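# Press the marked end of the ivory rocker switch

## Task

Push the marked end of the ivory rocker switch down until it stays latched there. The switch must still lie flat on the table, and at the end neither gripper may be in contact with it. Any drink can, parts box or small stack bin must remain upright.

## Robot and tools

Robot: two 6-joint arms, left_arm and right_arm, each with a two-finger gripper. Per arm the joints always run waist, shoulder, elbow, wrist pitch, wrist yaw, wrist roll. Stated ranges in rad: waist -2.618 to 3.054, shoulder 0.000 to 3.142, elbow 0.000 to 3.142, wrist pitch -1.571 to 1.571, wrist yaw -1.571 to 1.571, wrist roll -2.094 to 2.094. Real ends can differ by up to 0.059 rad either way. A stand carrying two head cameras is fixed behind the arms.

Frame: every position, orientation and target is in the scene frame. The origin is at table-top height, halfway between the nominal arm bases. +x points out over the table, +y toward left_arm, +z up. Camera names do not tell image left from right. Calibrated bases: left_arm at (+0.035, +0.272, 0) m, quat_wxyz (+1.000, 0, 0, -0.009); right_arm at (+0.005, -0.244, 0) m, quat_wxyz (+1.000, 0, 0, -0.015). A gripper's fingers point along its +z axis and close along its y axis. end_effector_position is the point between the pads, roughly 1 cm behind the tips. Printed hand poses can be off by a few cm, more at long reach.

The row: each call that moves the robot uses rows of 14 numbers, each in [-1, 1], covering both arms even when only one moves. Numbers 1-6 are left_arm's six joints in the order above, number 7 is left_arm's opening, and numbers 8-14 repeat this for right_arm. Joint numbers are offsets, not poses. They count from the Joint targets in force when the action (or move) begins, never from the previous row. Sending the same offset twice therefore moves the joint twice. Scale: 1.0 equals 2.224 rad for waist, shoulder and elbow, and 8.485 rad for the three wrist joints. The opening number is absolute: +1 fully open, -1 closed. To leave a gripper as it is, resend its present command, because a 0 there commands half open. Sending 0 for all of an arm's joints re-commands its current Joint targets.

execute_actions(actions, cameras): actions is a list of actions. Each action is a list of up to 15 rows, one row per 1/30 s control step. A shorter action repeats its last row to fill out the 15 steps. An action is refused for both arms if it would send a joint more than 0.059 rad beyond its range. The whole call is refused if any action is malformed, or if the first action fails that check. An empty actions list returns the full state and images. cameras: ["all"], [] or a list of names (cam_head_left, cam_head_right). An unknown name voids the call.

move(target, speed, blend, opening_speed, grip_force, blocking, cameras): target is one 14-number row, or a list of up to 15 rows. Every row is an offset from the Joint targets at the moment of the call, not from the row before. All joints travel in step, so the hand traces a curve. Nothing is avoided on the way.
- speed: rad/s for the joint that has farthest to go, 0.01 to 12.57, default 0.5. Give one value, or one per target.
- blend: in rad, rounds the corners at the intermediate targets. 0 means stop at each one.
- opening_speed: how fast the gripper opening changes, in units of the -1..+1 scale per second, at least 0.2.
- grip_force: newtons per pad, 10 to 50 (50 is full). It persists once set. Lower values close slowly.
- blocking=false: returns after about 0.5 s while the move keeps running.
The result adds a move: line. Possible endings include done, off_target (at rest but a joint more than 0.035 rad off), moving, held and fault. limits=held appears if steps were withheld. Neither done nor off_target tells you whether anything is being touched.

wait(seconds 0 to 10): lets time pass while each arm holds its command. A running move continues.

stop(): brakes the running move. Fast motion needs more room to stop.

zoom_image(camera, region): camera is cam_head_left or cam_head_right. region is [x0, y0, x1, y1] in pixels of that camera's latest full image (896x504, origin top-left), at most 504 by 504.

finished_scene(scene): ends the current scene, given by its number. It cannot be undone.

Results: end_effector_position (m) and end_effector_quat_wxyz per gripper, in the scene frame. Joint positions and Joint velocities come in one block per arm: six joints (rad, rad/s), then the pad gap (m; 0.094 is fully open). Joint velocities may read "within noise". Joint targets is the base for your next offsets. Tool commands shows the current gripper commands. grip_measured uses the opening scale and reads up to about 2.5 mm wide when empty. Joint torques are in N m, positive toward larger angles, and include the arm's own weight. They are noisy and offset, and numbers 1-3 wrap at ±28. Action calls also list joint positions at some steps. Messages: "joint sent to its limit", "joint command not followed" (the clearance check altered targets; it does not keep the grippers apart), MOTOR HOT at 75 °C, and OVER-TEMPERATURE FAULT at 90 °C (the arm folds and goes idle; at 100 °C it goes limp).

Motion limits: each joint target stays within 0.339 rad (big joints) or 2.2 rad (wrist joints) of the measured angle. Targets that would put the hand over 200 mm from where it is get scaled back. Large offsets may need several actions, and tiny ones may not start. Time passes while you reply; the robot holds its last command meanwhile.

Cameras: cam_head_left (K fx=fy 472.646, cx 445.924, cy 248.6) and cam_head_right (472.083, 445.721, 248.912). Both are on one rigid bar and look down from about x=-0.22, z=1.03. Their calibration may be off by a couple of degrees and millimetres.

Avoid: fast impacts on the switch, the table or fixtures. Avoid pressing far past contact, since that pushes hard and heats motors; to stop pushing, command the targets back past the Joint positions. Do not touch or squeeze between the two arms. Keep the wrist-camera cables off objects. Do not knock over the can, box or bin, or push anything off the table. Press the switch gently with a closed gripper, then lift clear.

Each tool is called as name([rows], argument=value, ...), one row to a line, values as JSON.

## Session

I'll start by looking at the scene.

execute_actions(actions=[], cameras=["all"])

Scene clock: 0.00 s.
left_arm: end_effector_position=(+0.4306, +0.2970, +0.1019) grip_measured=+1.000 end_effector_quat_wxyz=(+0.594, -0.058, +0.801, +0.043) | right_arm: end_effector_position=(+0.4078, -0.2592, +0.1006) grip_measured=+1.000 end_effector_quat_wxyz=(+0.587, +0.008, +0.810, -0.016)
Joint positions: left_arm=[0.015 1.55 0.343 0.908 -0.141 -0.044 0.094] | right_arm=[-0.012 1.559 0.377 0.866 -0.004 -0.019 0.094]
Joint velocities: within noise
Joint torques (N m): no reading
Heat: left arm: 26 °C; right arm: 30 °C.
Joint targets: left_arm=[0.015 1.542 0.352 0.915 -0.142 -0.045] | right_arm=[-0.012 1.552 0.383 0.873 -0.004 -0.019]
Tool commands: left_gripper/opening=+1.0 right_gripper/opening=+1.0

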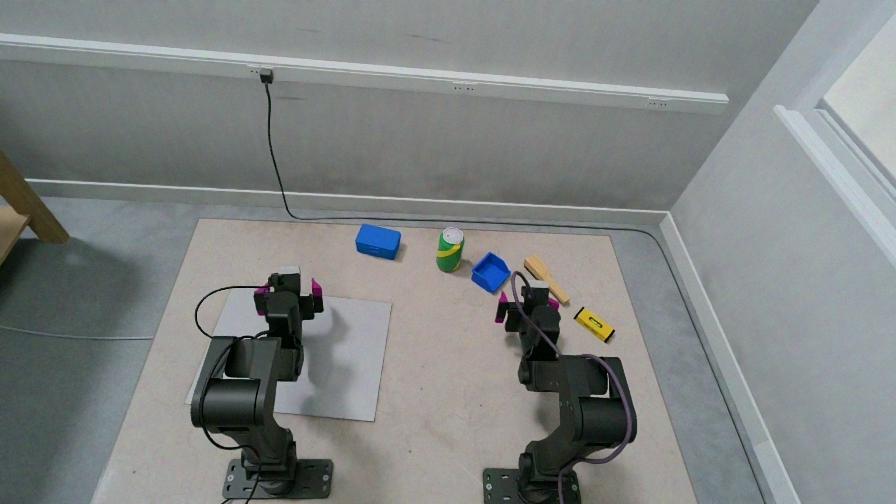

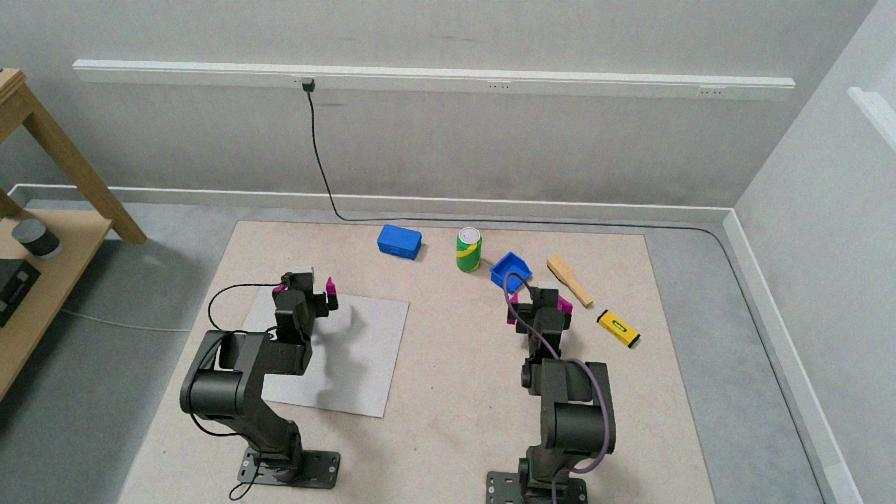

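zoom_image(camera="cam_head_left", region=[180, 210, 420, 345])

zoom_image(camera="cam_head_right", region=[200, 210, 440, 345])

zoom_image(camera="cam_head_right", region=[440, 210, 680, 380])

zoom_image(camera="cam_head_left", region=[420, 210, 660, 380])

Scaled by 2.100 from the camera's 896x504 image, which has a finer 1280x720 frame.

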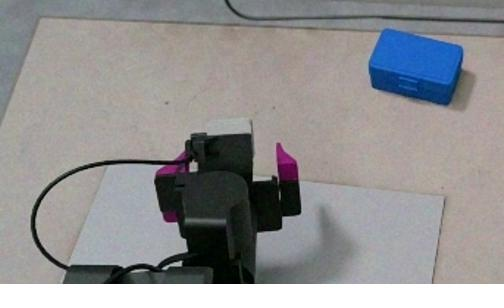

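Scaled by 2.100 from the camera's 896x504 image, which has a finer 1280x720 frame.

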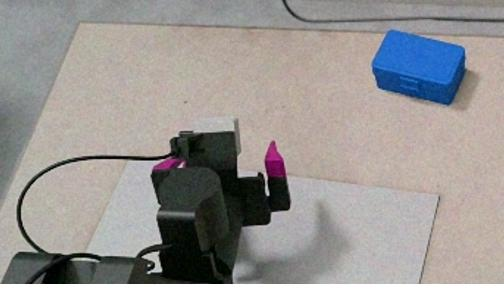

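Scaled by 2.100 from the camera's 896x504 image, which has a finer 1280x720 frame.

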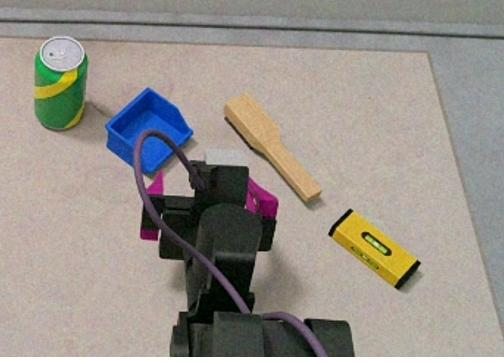

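Scaled by 2.100 from the camera's 896x504 image, which has a finer 1280x720 frame.

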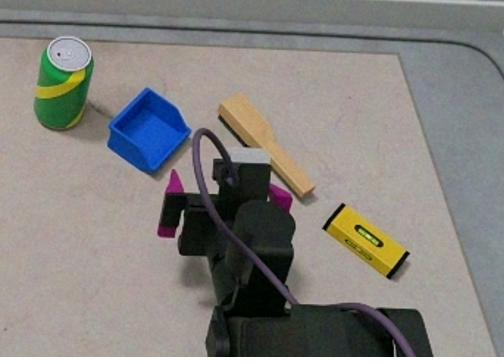

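move([
  [0, -0.2698, 0, 0, 0, 0, 1, 0, -0.2698, 0, 0, 0, 0, 1],
  [0.4047, -0.2698, 0, 0, 0, 0, 1, -0.4047, -0.2698, 0, 0, 0, 0, 1],
], blend=[0.1, 0], speed=0.8, cameras=["all"])

Scene clock: 15.47 s.
left_arm: end_effector_position=(+0.2281, +0.5531, +0.3165) grip_measured=+1.000 end_effector_quat_wxyz=(+0.715, -0.317, +0.502, +0.368) | right_arm: end_effector_position=(+0.2112, -0.5237, +0.3182) grip_measured=+1.000 end_effector_quat_wxyz=(+0.708, +0.267, +0.540, -0.367)
Joint positions: left_arm=[0.909 0.954 0.343 0.912 -0.141 -0.044 0.094] | right_arm=[-0.908 0.962 0.377 0.862 0 -0.019 0.094]
Joint torques (N m): left_arm=[0.4 -2.35 8.7 2.03 0.02 -0.05] | right_arm=[-0.42 -1.81 8.13 2.04 -0.06 -0.02]
Heat: left arm: 28 °C; right arm: 33 °C.
Joint targets: left_arm=[0.915 0.942 0.352 0.915 -0.142 -0.045] | right_arm=[-0.913 0.952 0.383 0.873 -0.004 -0.018]
move: done

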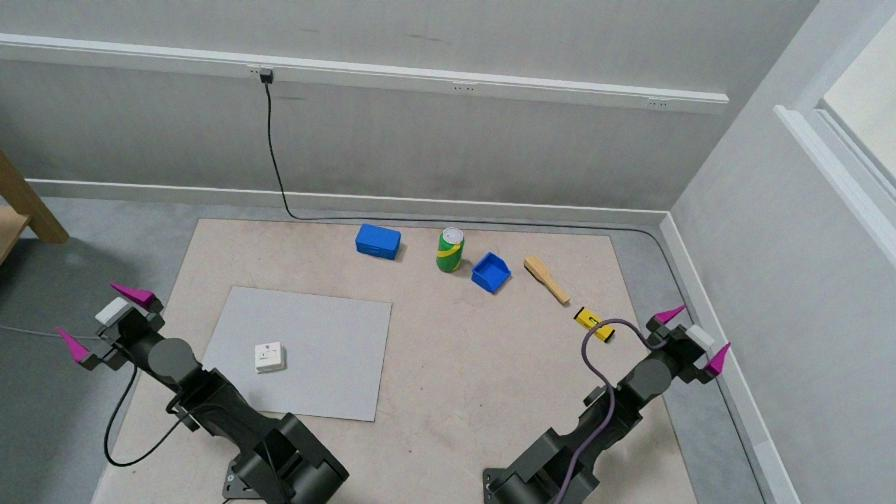

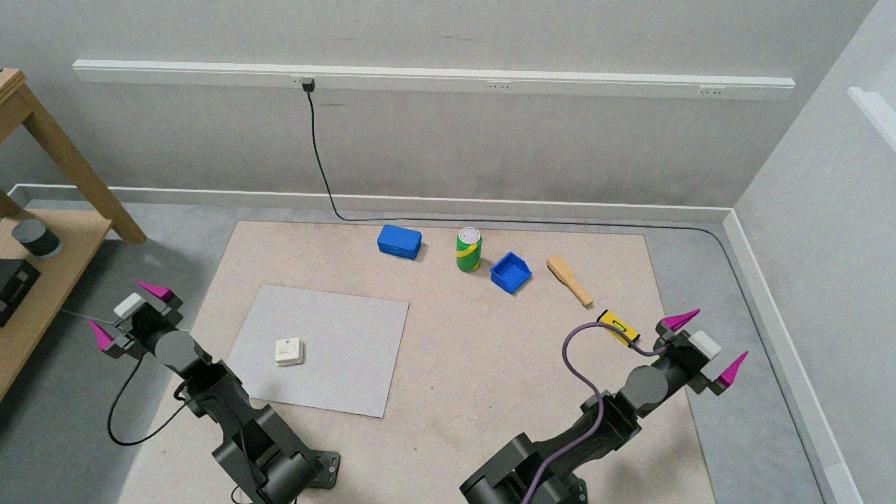

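zoom_image(camera="cam_head_left", region=[235, 325, 305, 390])

zoom_image(camera="cam_head_right", region=[255, 320, 325, 385])

Scaled by 7.200 from the camera's 896x504 image, which has a finer 1280x720 frame.

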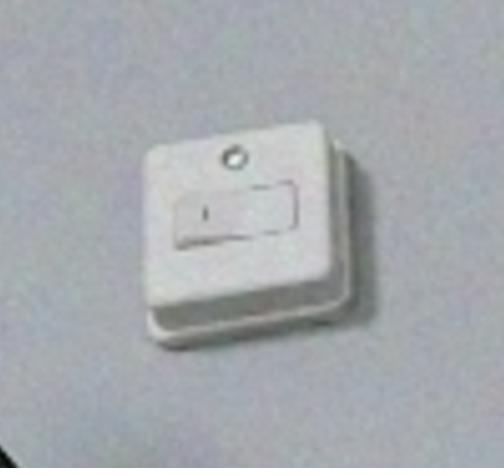

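Scaled by 7.200 from the camera's 896x504 image, which has a finer 1280x720 frame.

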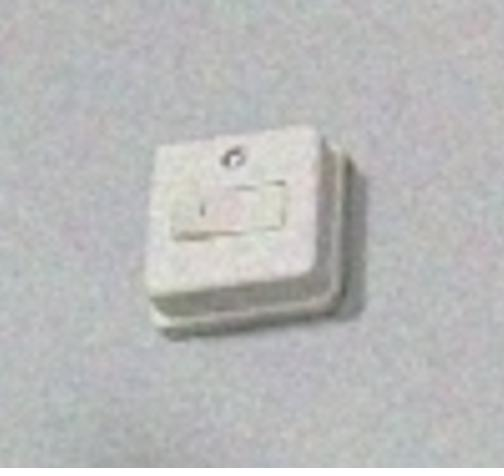

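move(target=[-0.3485, 0.2383, 0.4281, -0.2732, 0.01674, 0.0053, -1, 0, 0, 0, 0, 0, 0, 1], speed=1.0, opening_speed=1.0, cameras=["all"])

Scene clock: 46.30 s.
left_arm: end_effector_position=(+0.2731, +0.3052, +0.1451) grip_measured=-0.995 end_effector_quat_wxyz=(-0.003, -0.068, +0.998, +0.005) | right_arm: end_effector_position=(+0.2112, -0.5237, +0.3182) grip_measured=+1.000 end_effector_quat_wxyz=(+0.708, +0.267, +0.540, -0.367)
Joint positions: left_arm=[0.145 1.458 1.276 -1.394 -0.01 -0.01 0] | right_arm=[-0.908 0.962 0.377 0.862 0 -0.019 0.094]
Joint torques (N m): left_arm=[-0.46 -3.44 9.48 0.41 0.12 0.07] | right_arm=[-0.43 -1.83 8.14 2.04 -0.06 -0.02]
Heat: left arm: 30 °C; right arm: 34 °C.
Joint targets: left_arm=[0.139 1.472 1.304 -1.403 0.000 0.000] | right_arm=[-0.913 0.952 0.383 0.873 -0.004 -0.018]
move: done

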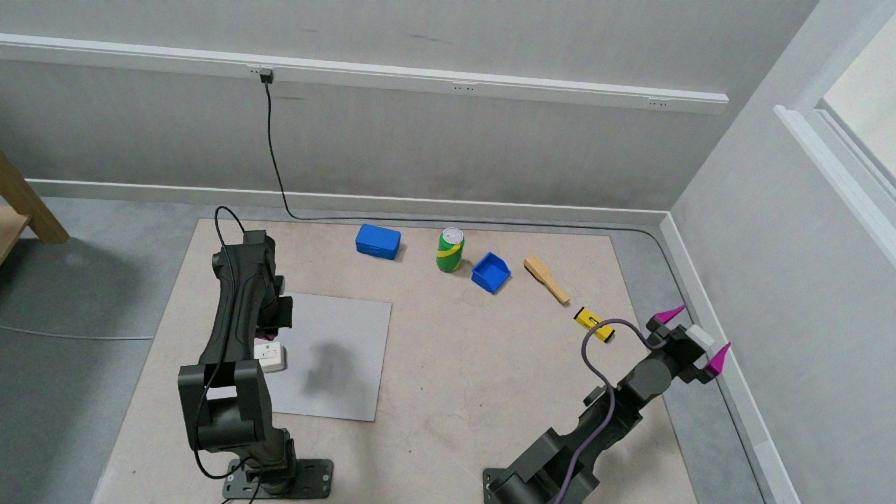

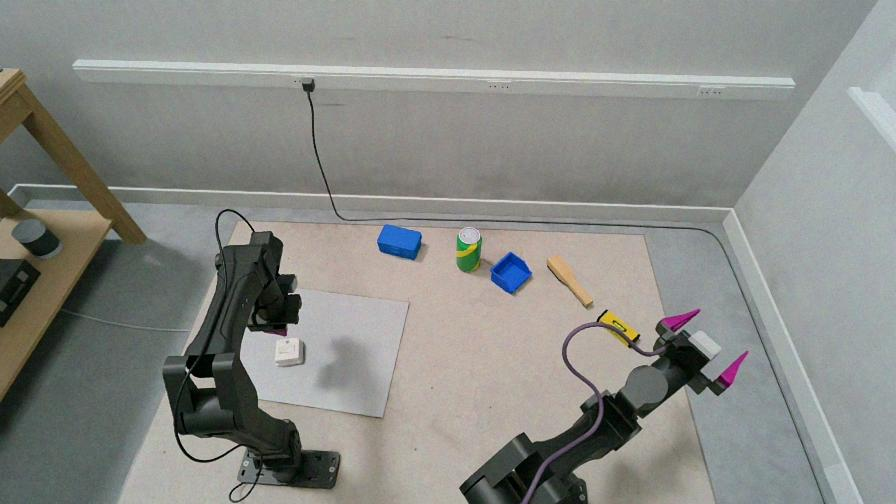

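zoom_image(camera="cam_head_right", region=[240, 300, 340, 390])

zoom_image(camera="cam_head_left", region=[230, 300, 310, 380])

Scaled by 5.040 from the camera's 896x504 image, which has a finer 1280x720 frame.

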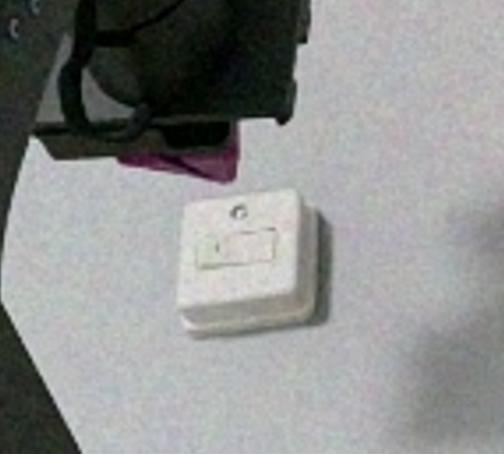

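Scaled by 6.300 from the camera's 896x504 image, which has a finer 1280x720 frame.

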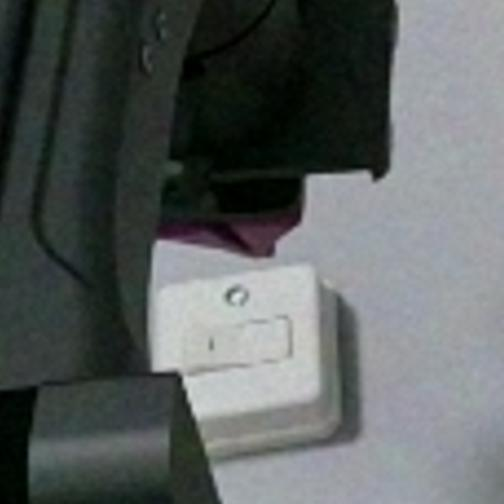

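zoom_image(camera="cam_head_right", region=[630, 290, 770, 410])

zoom_image(camera="cam_head_left", region=[620, 280, 760, 400])

Scaled by 3.600 from the camera's 896x504 image, which has a finer 1280x720 frame.

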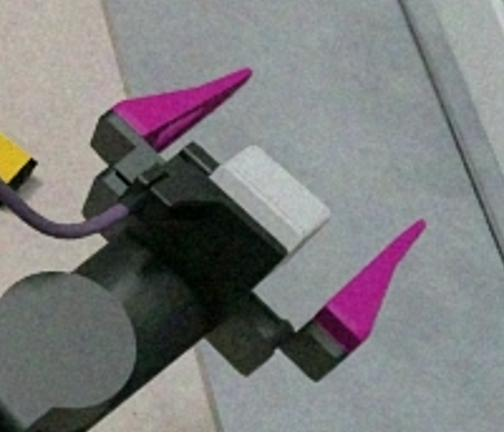

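Scaled by 3.600 from the camera's 896x504 image, which has a finer 1280x720 frame.

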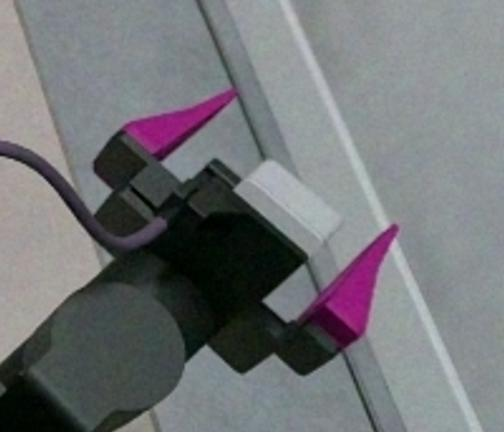

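zoom_image(camera="cam_head_right", region=[255, 310, 305, 350])

zoom_image(camera="cam_head_left", region=[245, 310, 295, 350])

Scaled by 10.080 from the camera's 896x504 image, which has a finer 1280x720 frame.

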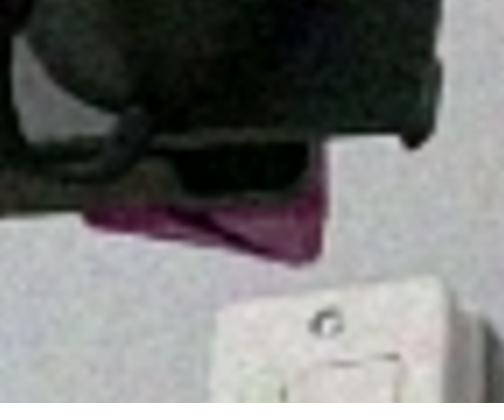

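Scaled by 10.080 from the camera's 896x504 image, which has a finer 1280x720 frame.

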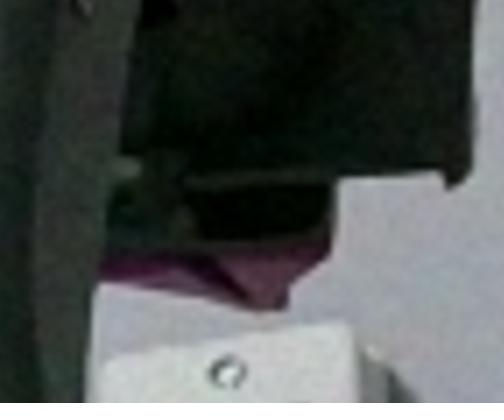

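move(target=[0.0719, 0.0441, -0.0598, 0.0277, 0.0012, 0.0012, -1, 0, 0, 0, 0, 0, 0, 1], speed=0.4, cameras=["all"])

zoom_image(camera="cam_head_right", region=[245, 310, 325, 380])

zoom_image(camera="cam_head_left", region=[225, 320, 305, 390])

Scene clock: 80.67 s.
left_arm: end_effector_position=(+0.2915, +0.3461, +0.0960) grip_measured=-0.995 end_effector_quat_wxyz=(+0.002, -0.139, +0.990, +0.000) | right_arm: end_effector_position=(+0.2112, -0.5237, +0.3182) grip_measured=+1.000 end_effector_quat_wxyz=(+0.708, +0.267, +0.540, -0.367)
Joint positions: left_arm=[0.295 1.559 1.175 -1.184 0 0 0] | right_arm=[-0.908 0.962 0.377 0.862 0 -0.019 0.094]
Joint torques (N m): left_arm=[0.27 -4.62 6.41 0.7 0.11 0.1] | right_arm=[-0.43 -1.83 8.13 2.04 -0.06 -0.02]
Heat: left arm: 30 °C; right arm: 35 °C.
Joint targets: left_arm=[0.299 1.570 1.171 -1.168 0.010 0.010] | right_arm=[-0.913 0.952 0.383 0.873 -0.004 -0.018]
move: done

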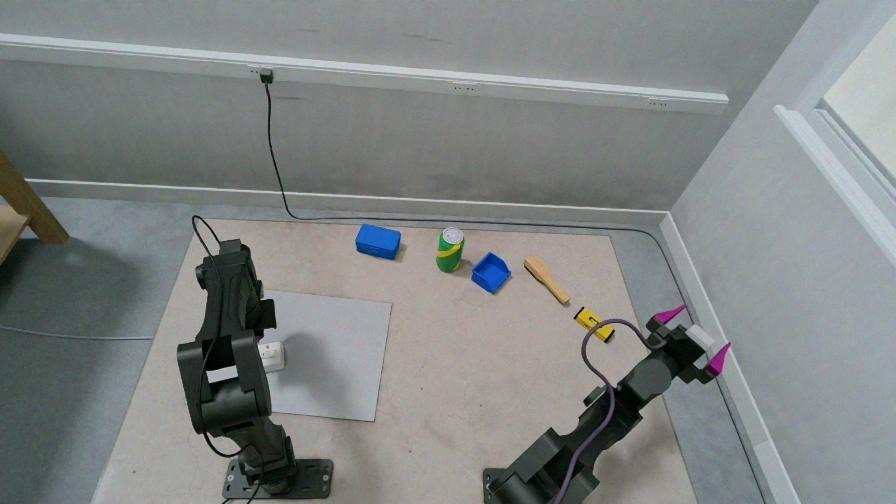

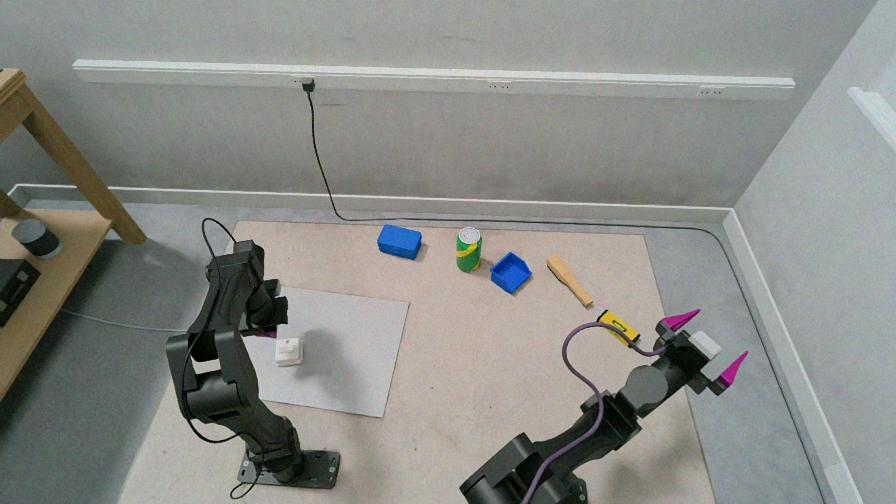

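Scaled by 6.300 from the camera's 896x504 image, which has a finer 1280x720 frame.

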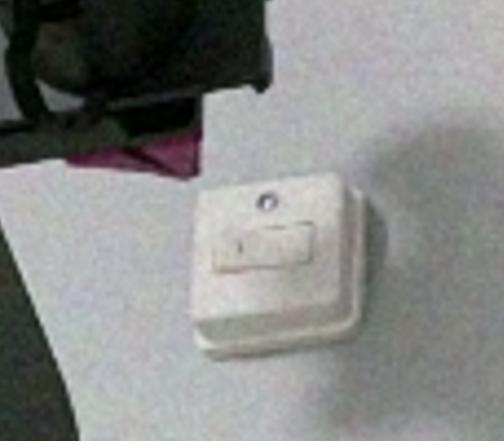

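Scaled by 6.300 from the camera's 896x504 image, which has a finer 1280x720 frame.

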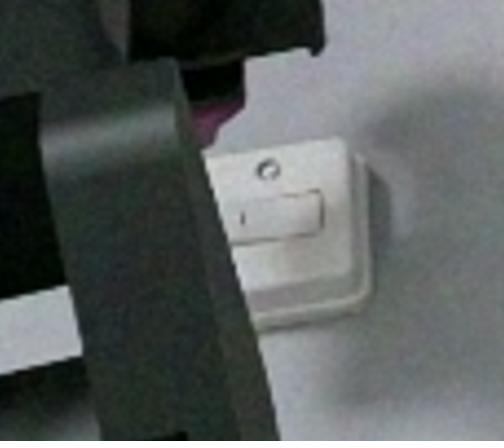

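move(target=[-0.0054, 0.0076, -0.0505, 0.01438, 0, 0, -1, 0, 0, 0, 0, 0, 0, 1], speed=0.15, cameras=["cam_head_right", "cam_head_left"])

zoom_image(camera="cam_head_right", region=[255, 320, 315, 370])

Scene clock: 94.00 s.
left_arm: end_effector_position=(+0.2882, +0.3452, +0.0654) grip_measured=-0.995 end_effector_quat_wxyz=(+0.001, -0.139, +0.990, +0.000) | right_arm: end_effector_position=(+0.2112, -0.5237, +0.3182) grip_measured=+1.000 end_effector_quat_wxyz=(+0.708, +0.267, +0.540, -0.367)
Joint positions: left_arm=[0.295 1.572 1.064 -1.062 0 0 0] | right_arm=[-0.908 0.962 0.377 0.862 0 -0.019 0.094]
Joint torques (N m): left_arm=[-0.65 -4.38 6.05 0.68 0.14 0.07] | right_arm=[-0.42 -1.83 8.13 2.03 -0.07 -0.02]
Heat: left arm: 29 °C; right arm: 35 °C.
Joint targets: left_arm=[0.287 1.587 1.059 -1.046 0.010 0.010] | right_arm=[-0.913 0.952 0.383 0.873 -0.004 -0.018]
move: done

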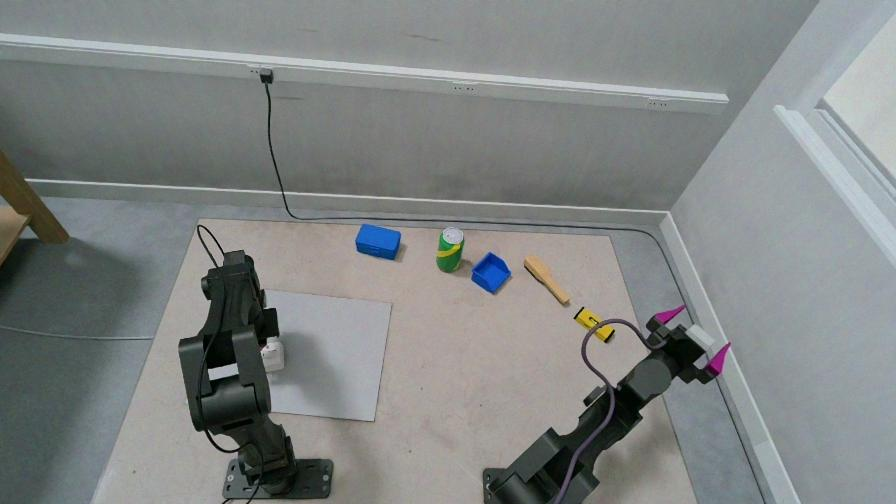

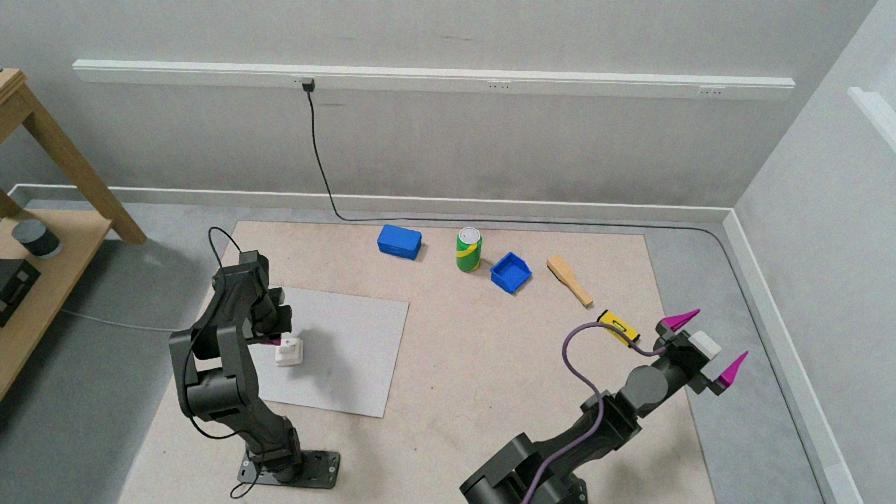

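Scaled by 8.400 from the camera's 896x504 image, which has a finer 1280x720 frame.

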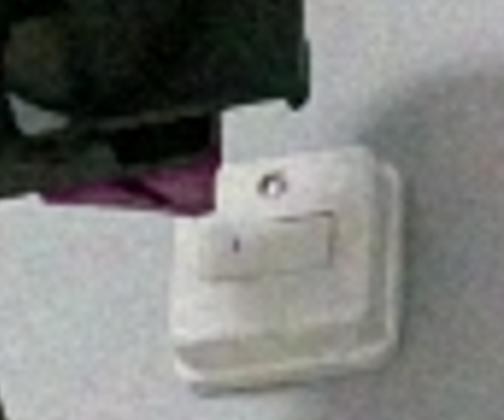

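move(target=[-0.0054, 0.0076, -0.0166, 0.00636, 0, 0, -1, 0, 0, 0, 0, 0, 0, 1], speed=0.08, cameras=["cam_head_right"])

zoom_image(camera="cam_head_right", region=[255, 320, 315, 370])

Scene clock: 101.00 s.
left_arm: end_effector_position=(+0.2900, +0.3420, +0.0527) grip_measured=-0.995 end_effector_quat_wxyz=(+0.001, -0.132, +0.991, +0.000) | right_arm: end_effector_position=(+0.2112, -0.5237, +0.3182) grip_measured=+1.000 end_effector_quat_wxyz=(+0.708, +0.267, +0.540, -0.367)
Joint positions: left_arm=[0.282 1.588 1.028 -1.008 0 0 0] | right_arm=[-0.908 0.962 0.377 0.862 0 -0.019 0.094]
Joint torques (N m): left_arm=[-0.55 -4.38 5.89 0.69 0.14 0.04] | right_arm=[-0.42 -1.83 8.13 2.03 -0.06 -0.03]
Heat: left arm: 28 °C; right arm: 36 °C.
Joint targets: left_arm=[0.275 1.604 1.022 -0.992 0.010 0.010] | right_arm=[-0.913 0.952 0.383 0.873 -0.004 -0.018]
move: done
Images, in order (width x height): cam_head_right 896x504.

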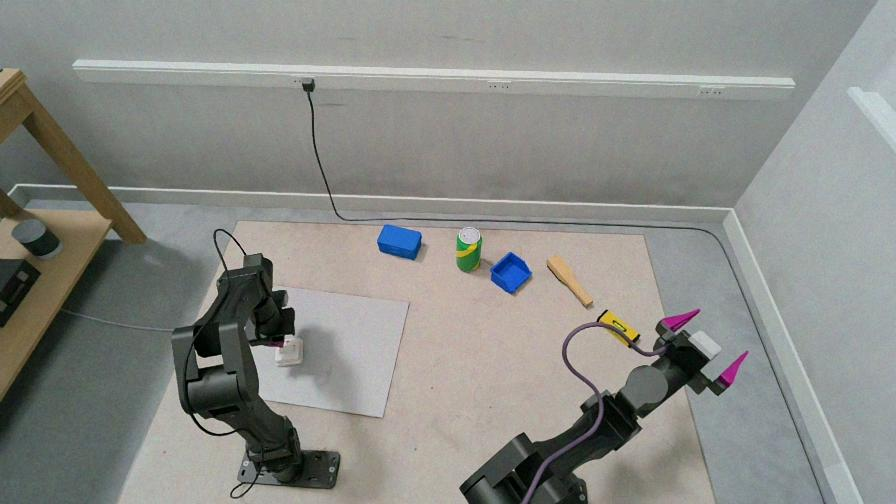

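Scaled by 8.400 from the camera's 896x504 image, which has a finer 1280x720 frame.

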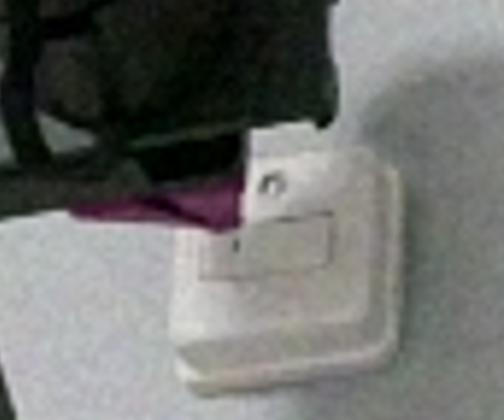

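move(target=[0.0063, 0.00674, -0.01214, 0.0046, 0, 0, -1, 0, 0, 0, 0, 0, 0, 1], speed=0.04, cameras=["cam_head_right"])

zoom_image(camera="cam_head_right", region=[255, 320, 315, 370])

Scene clock: 106.70 s.
left_arm: end_effector_position=(+0.2897, +0.3424, +0.0429) grip_measured=-0.995 end_effector_quat_wxyz=(+0.001, -0.133, +0.991, +0.000) | right_arm: end_effector_position=(+0.2112, -0.5237, +0.3182) grip_measured=+1.000 end_effector_quat_wxyz=(+0.708, +0.267, +0.540, -0.367)
Joint positions: left_arm=[0.284 1.602 1.002 -0.969 0 0 0] | right_arm=[-0.908 0.962 0.377 0.862 0 -0.019 0.094]
Joint torques (N m): left_arm=[0.39 -4.42 5.86 0.67 0.16 0.1] | right_arm=[-0.43 -1.84 8.13 2.04 -0.06 -0.02]
Heat: left arm: 28 °C; right arm: 36 °C.
Joint targets: left_arm=[0.289 1.618 0.995 -0.953 0.010 0.010] | right_arm=[-0.913 0.952 0.383 0.873 -0.004 -0.018]
move: done
Images, in order (width x height): cam_head_right 896x504.

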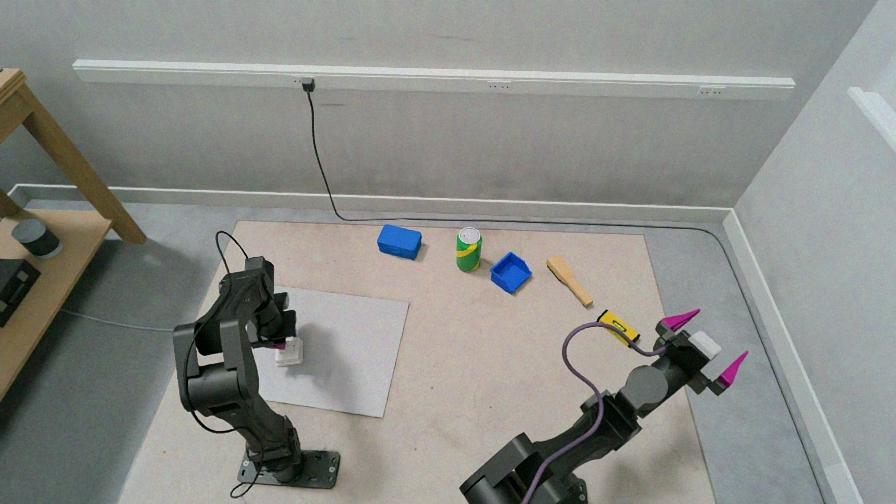

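Scaled by 8.400 from the camera's 896x504 image, which has a finer 1280x720 frame.

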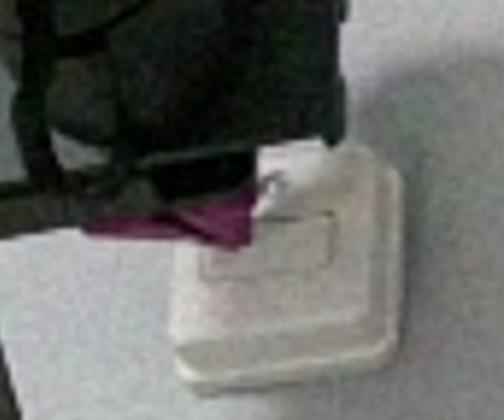

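move(target=[0.0054, 0.0040, -0.0072, 0.00283, 0, 0, -1, 0, 0, 0, 0, 0, 0, 1], speed=0.03, cameras=["cam_head_right"])

zoom_image(camera="cam_head_right", region=[255, 320, 315, 370])

Scene clock: 110.07 s.
left_arm: end_effector_position=(+0.2892, +0.3435, +0.0410) grip_measured=-0.995 end_effector_quat_wxyz=(+0.002, -0.137, +0.991, -0.003) | right_arm: end_effector_position=(+0.2112, -0.5237, +0.3182) grip_measured=+1.000 end_effector_quat_wxyz=(+0.708, +0.267, +0.540, -0.367)
Joint positions: left_arm=[0.293 1.602 0.994 -0.959 0.007 0 0] | right_arm=[-0.908 0.962 0.377 0.862 0 -0.019 0.094]
Joint torques (N m): left_arm=[0.64 -3.69 5.04 0.83 0.03 0.07] | right_arm=[-0.42 -1.83 8.14 2.03 -0.06 -0.02]
Heat: left arm: 28 °C; right arm: 36 °C.
Joint targets: left_arm=[0.301 1.627 0.979 -0.929 0.010 0.010] | right_arm=[-0.913 0.952 0.383 0.873 -0.004 -0.018]
move: done
Images, in order (width x height): cam_head_right 896x504.

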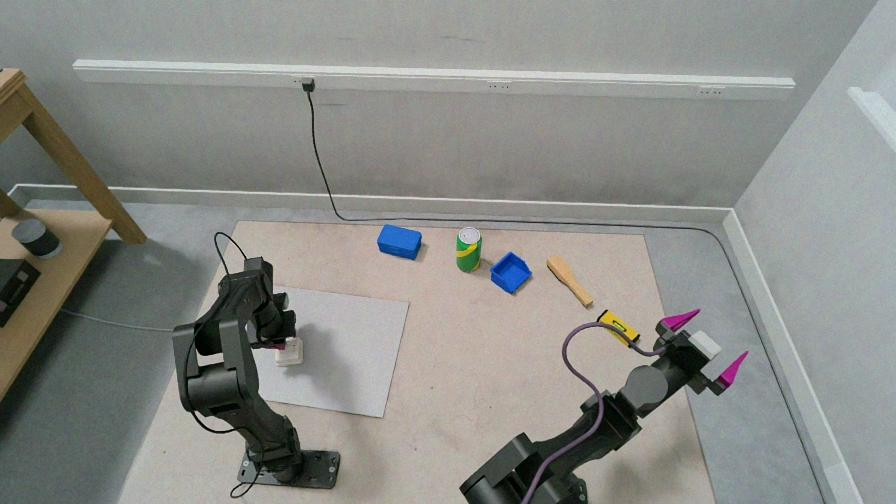

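Scaled by 8.400 from the camera's 896x504 image, which has a finer 1280x720 frame.

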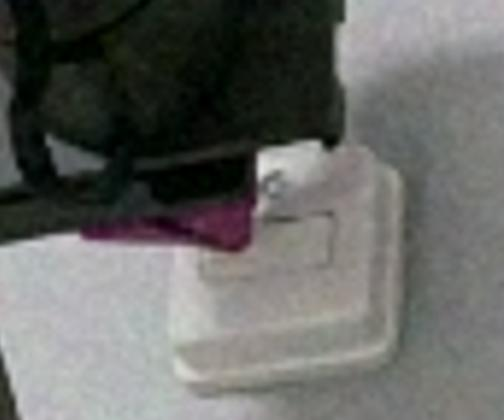

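move(target=[0, 0.0040, -0.0072, 0.00283, 0, 0, -1, 0, 0, 0, 0, 0, 0, 1], speed=0.03, cameras=["cam_head_right"])

zoom_image(camera="cam_head_right", region=[255, 320, 315, 370])

Scene clock: 112.90 s.
left_arm: end_effector_position=(+0.2897, +0.3443, +0.0368) grip_measured=-0.995 end_effector_quat_wxyz=(+0.003, -0.138, +0.990, -0.003) | right_arm: end_effector_position=(+0.2112, -0.5237, +0.3182) grip_measured=+1.000 end_effector_quat_wxyz=(+0.708, +0.267, +0.540, -0.367)
Joint positions: left_arm=[0.295 1.609 0.982 -0.938 0.007 0 0] | right_arm=[-0.908 0.962 0.377 0.862 0 -0.019 0.094]
Joint torques (N m): left_arm=[0.53 -3.54 4.64 0.89 0.05 0.05] | right_arm=[-0.42 -1.81 8.14 2.03 -0.06 -0.03]
Heat: left arm: 28 °C; right arm: 36 °C.
Joint targets: left_arm=[0.301 1.636 0.963 -0.905 0.010 0.010] | right_arm=[-0.913 0.952 0.383 0.873 -0.004 -0.018]
move: done
Images, in order (width x height): cam_head_right 896x504.

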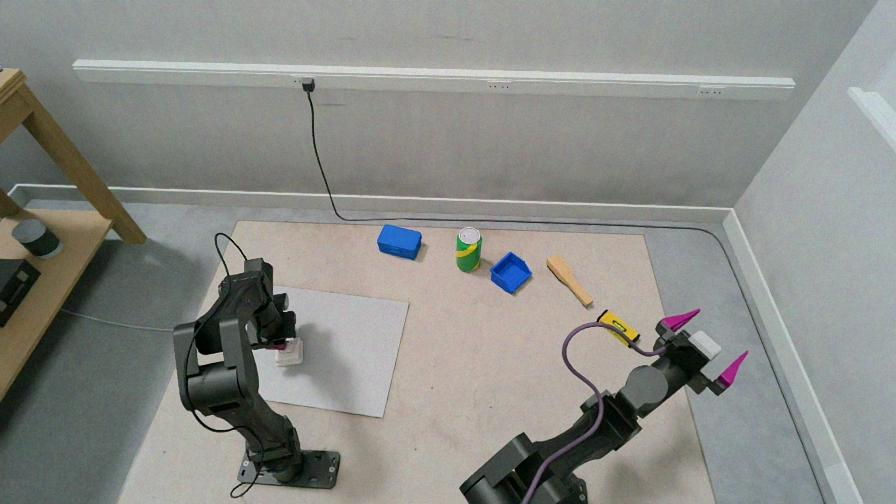

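Scaled by 8.400 from the camera's 896x504 image, which has a finer 1280x720 frame.

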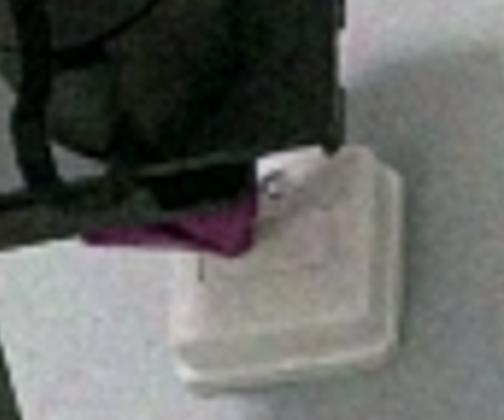

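move(target=[0, 0.0040, -0.0072, 0.00283, 0, 0, -1, 0, 0, 0, 0, 0, 0, 1], speed=0.03, cameras=["cam_head_right"])

zoom_image(camera="cam_head_right", region=[255, 320, 315, 370])

Scene clock: 115.37 s.
left_arm: end_effector_position=(+0.2898, +0.3443, +0.0364) grip_measured=-0.995 end_effector_quat_wxyz=(+0.004, -0.138, +0.990, -0.003) | right_arm: end_effector_position=(+0.2112, -0.5237, +0.3182) grip_measured=+1.000 end_effector_quat_wxyz=(+0.708, +0.267, +0.540, -0.367)
Joint positions: left_arm=[0.295 1.609 0.981 -0.936 0.007 0 0] | right_arm=[-0.908 0.962 0.377 0.862 0 -0.019 0.094]
Joint torques (N m): left_arm=[0.39 -2.78 3.22 1.1 0.06 0.08] | right_arm=[-0.43 -1.81 8.14 2.03 -0.06 -0.02]
Heat: left arm: 28 °C; right arm: 36 °C.
Joint targets: left_arm=[0.301 1.645 0.947 -0.881 0.010 0.010] | right_arm=[-0.913 0.952 0.383 0.873 -0.004 -0.018]
move: off_target (left_arm); left_arm: the wrist pitch is farthest, 0.055 rad from its target
Images, in order (width x height): cam_head_right 896x504.

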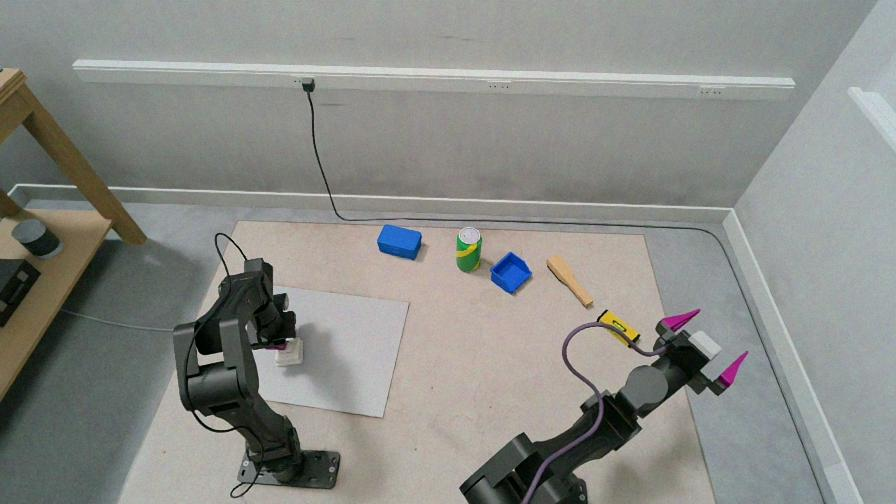

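Scaled by 8.400 from the camera's 896x504 image, which has a finer 1280x720 frame.

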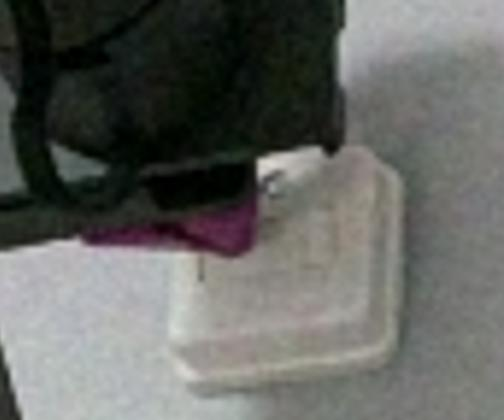

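move([
  [0, -0.0337, 0.1007, -0.0338, 0, 0, -1, 0, 0, 0, 0, 0, 0, 1],
  [0.3, -0.1337, 0.1007, -0.0338, 0, 0, -1, 0, 0, 0, 0, 0, 0, 1],
], speed=[0.3, 0.8], blend=[0.1, 0], cameras=["all"])

zoom_image(camera="cam_head_right", region=[255, 320, 315, 370])

zoom_image(camera="cam_head_left", region=[235, 325, 305, 390])

Scene clock: 119.60 s.
left_arm: end_effector_position=(+0.1904, +0.4871, +0.1340) grip_measured=-0.995 end_effector_quat_wxyz=(+0.083, -0.453, +0.887, +0.038) | right_arm: end_effector_position=(+0.2112, -0.5237, +0.3182) grip_measured=+1.000 end_effector_quat_wxyz=(+0.708, +0.267, +0.540, -0.367)
Joint positions: left_arm=[0.965 1.373 1.145 -1.16 0.009 0.001 0] | right_arm=[-0.908 0.962 0.377 0.862 0 -0.019 0.094]
Joint torques (N m): left_arm=[0.28 -6.26 9.72 0.79 0.04 0.07] | right_arm=[-0.42 -1.81 8.14 2.03 -0.07 -0.02]
Heat: left arm: 28 °C; right arm: 36 °C.
Joint targets: left_arm=[0.969 1.348 1.171 -1.168 0.010 0.010] | right_arm=[-0.913 0.952 0.383 0.873 -0.004 -0.018]
move: done

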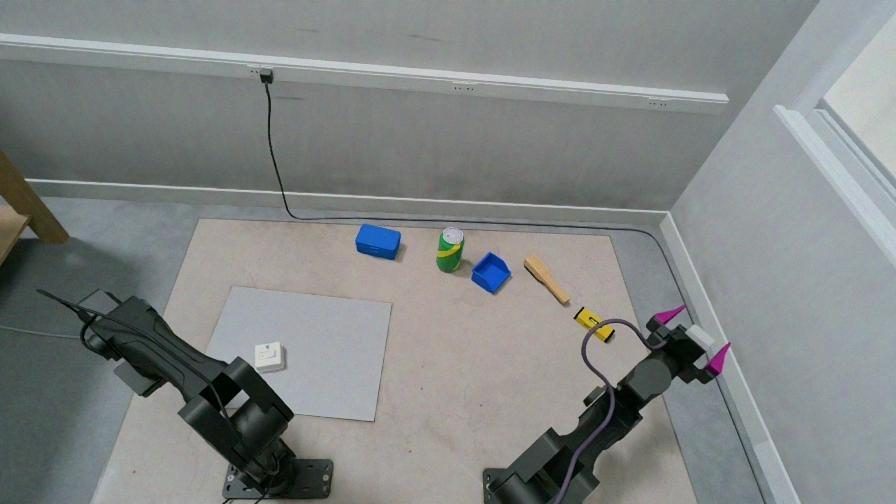

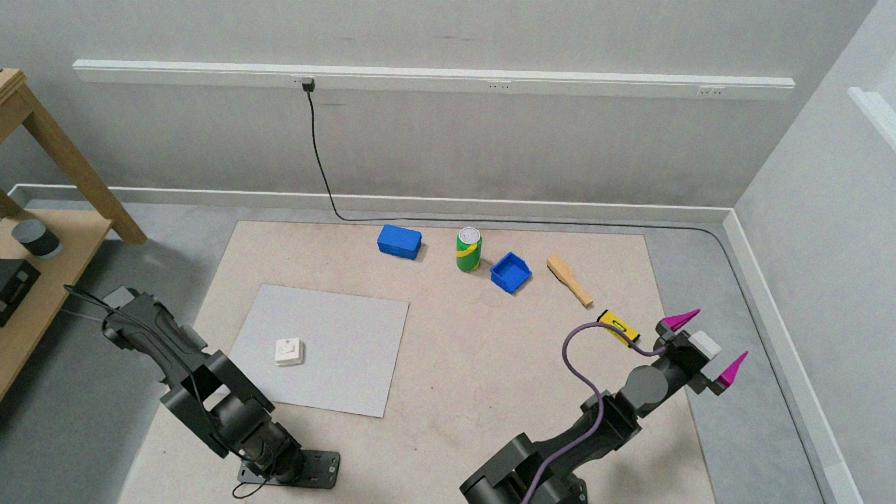

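Scaled by 8.400 from the camera's 896x504 image, which has a finer 1280x720 frame.

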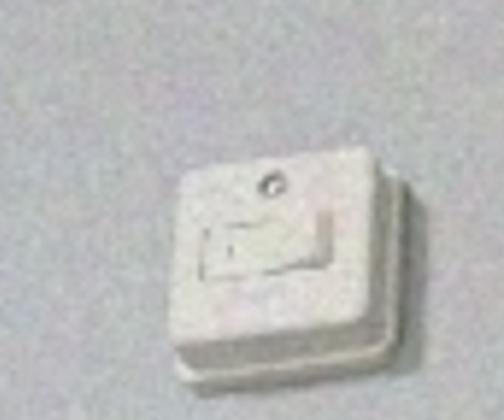

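Scaled by 7.200 from the camera's 896x504 image, which has a finer 1280x720 frame.

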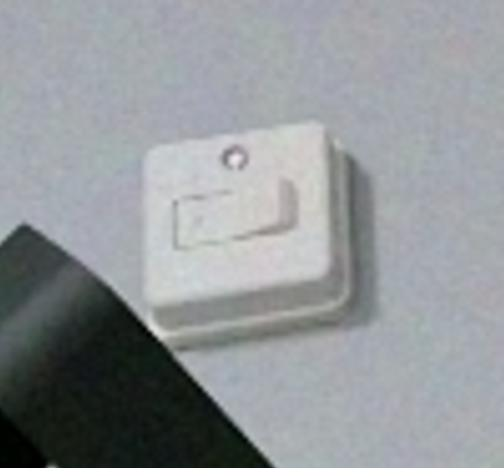

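move([
  [-0.3469, 0.0459, -0.0319, 0.0080, 0, 0, -1, 0, 0, 0, 0, 0, 0, 1],
  [-0.3469, 0.1059, -0.0546, 0.01545, 0, 0, -1, 0, 0, 0, 0, 0, 0, 1],
  [-0.3469, 0.1308, -0.1013, 0.03424, 0, 0, -1, 0, 0, 0, 0, 0, 0, 1],
  [-0.3469, 0.0459, -0.0319, 0.0080, 0, 0, -1, 0, 0, 0, 0, 0, 0, 1],
], speed=[1.2, 0.6, 0.1, 0.5], blend=[0.05, 0.02, 0, 0], cameras=["all"])

zoom_image(camera="cam_head_right", region=[255, 320, 315, 370])

Scene clock: 140.60 s.
left_arm: end_effector_position=(+0.2968, +0.3194, +0.0964) grip_measured=-0.995 end_effector_quat_wxyz=(+0.049, -0.090, +0.995, +0.000) | right_arm: end_effector_position=(+0.2112, -0.5237, +0.3182) grip_measured=+1.000 end_effector_quat_wxyz=(+0.708, +0.267, +0.540, -0.367)
Joint positions: left_arm=[0.2 1.465 1.084 -1.092 0.01 0.001 0] | right_arm=[-0.908 0.962 0.377 0.862 0 -0.019 0.094]
Joint torques (N m): left_arm=[-0.25 -6.01 8.38 0.65 0.04 0.05] | right_arm=[-0.42 -1.81 8.14 2.04 -0.06 -0.03]
Heat: left arm: 28 °C; right arm: 37 °C.
Joint targets: left_arm=[0.197 1.450 1.100 -1.100 0.010 0.010] | right_arm=[-0.913 0.952 0.383 0.873 -0.004 -0.018]
move: done

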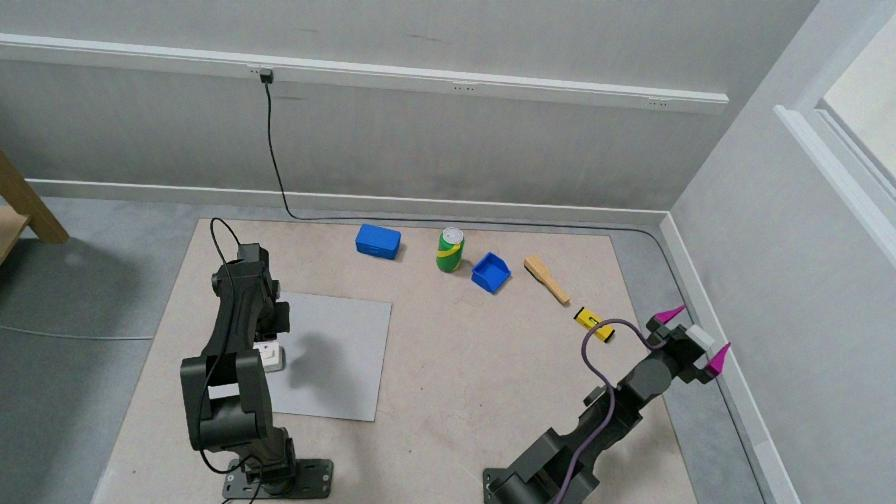

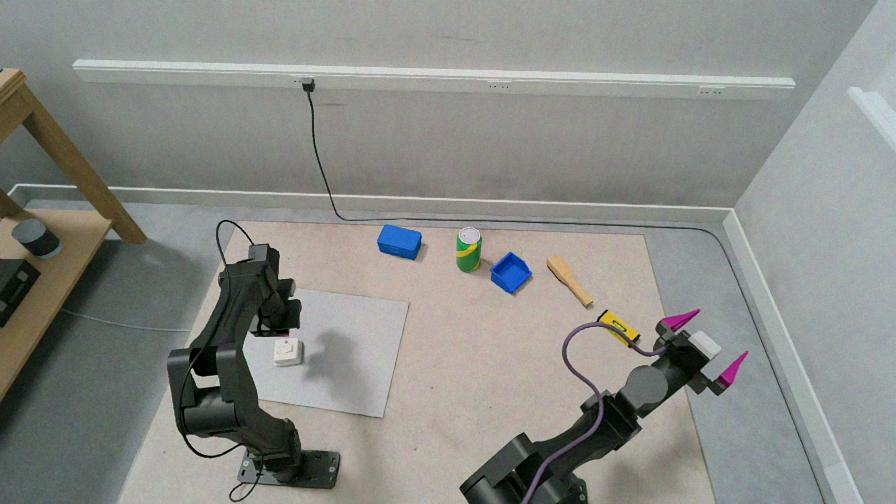

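Scaled by 8.400 from the camera's 896x504 image, which has a finer 1280x720 frame.

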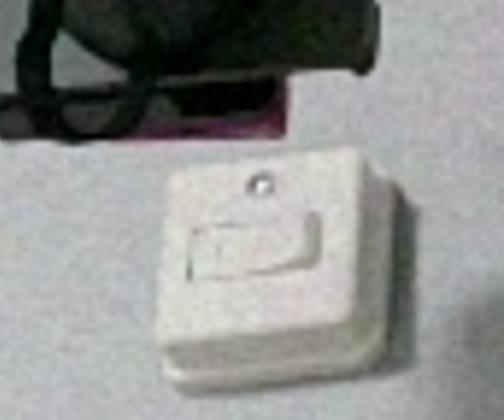

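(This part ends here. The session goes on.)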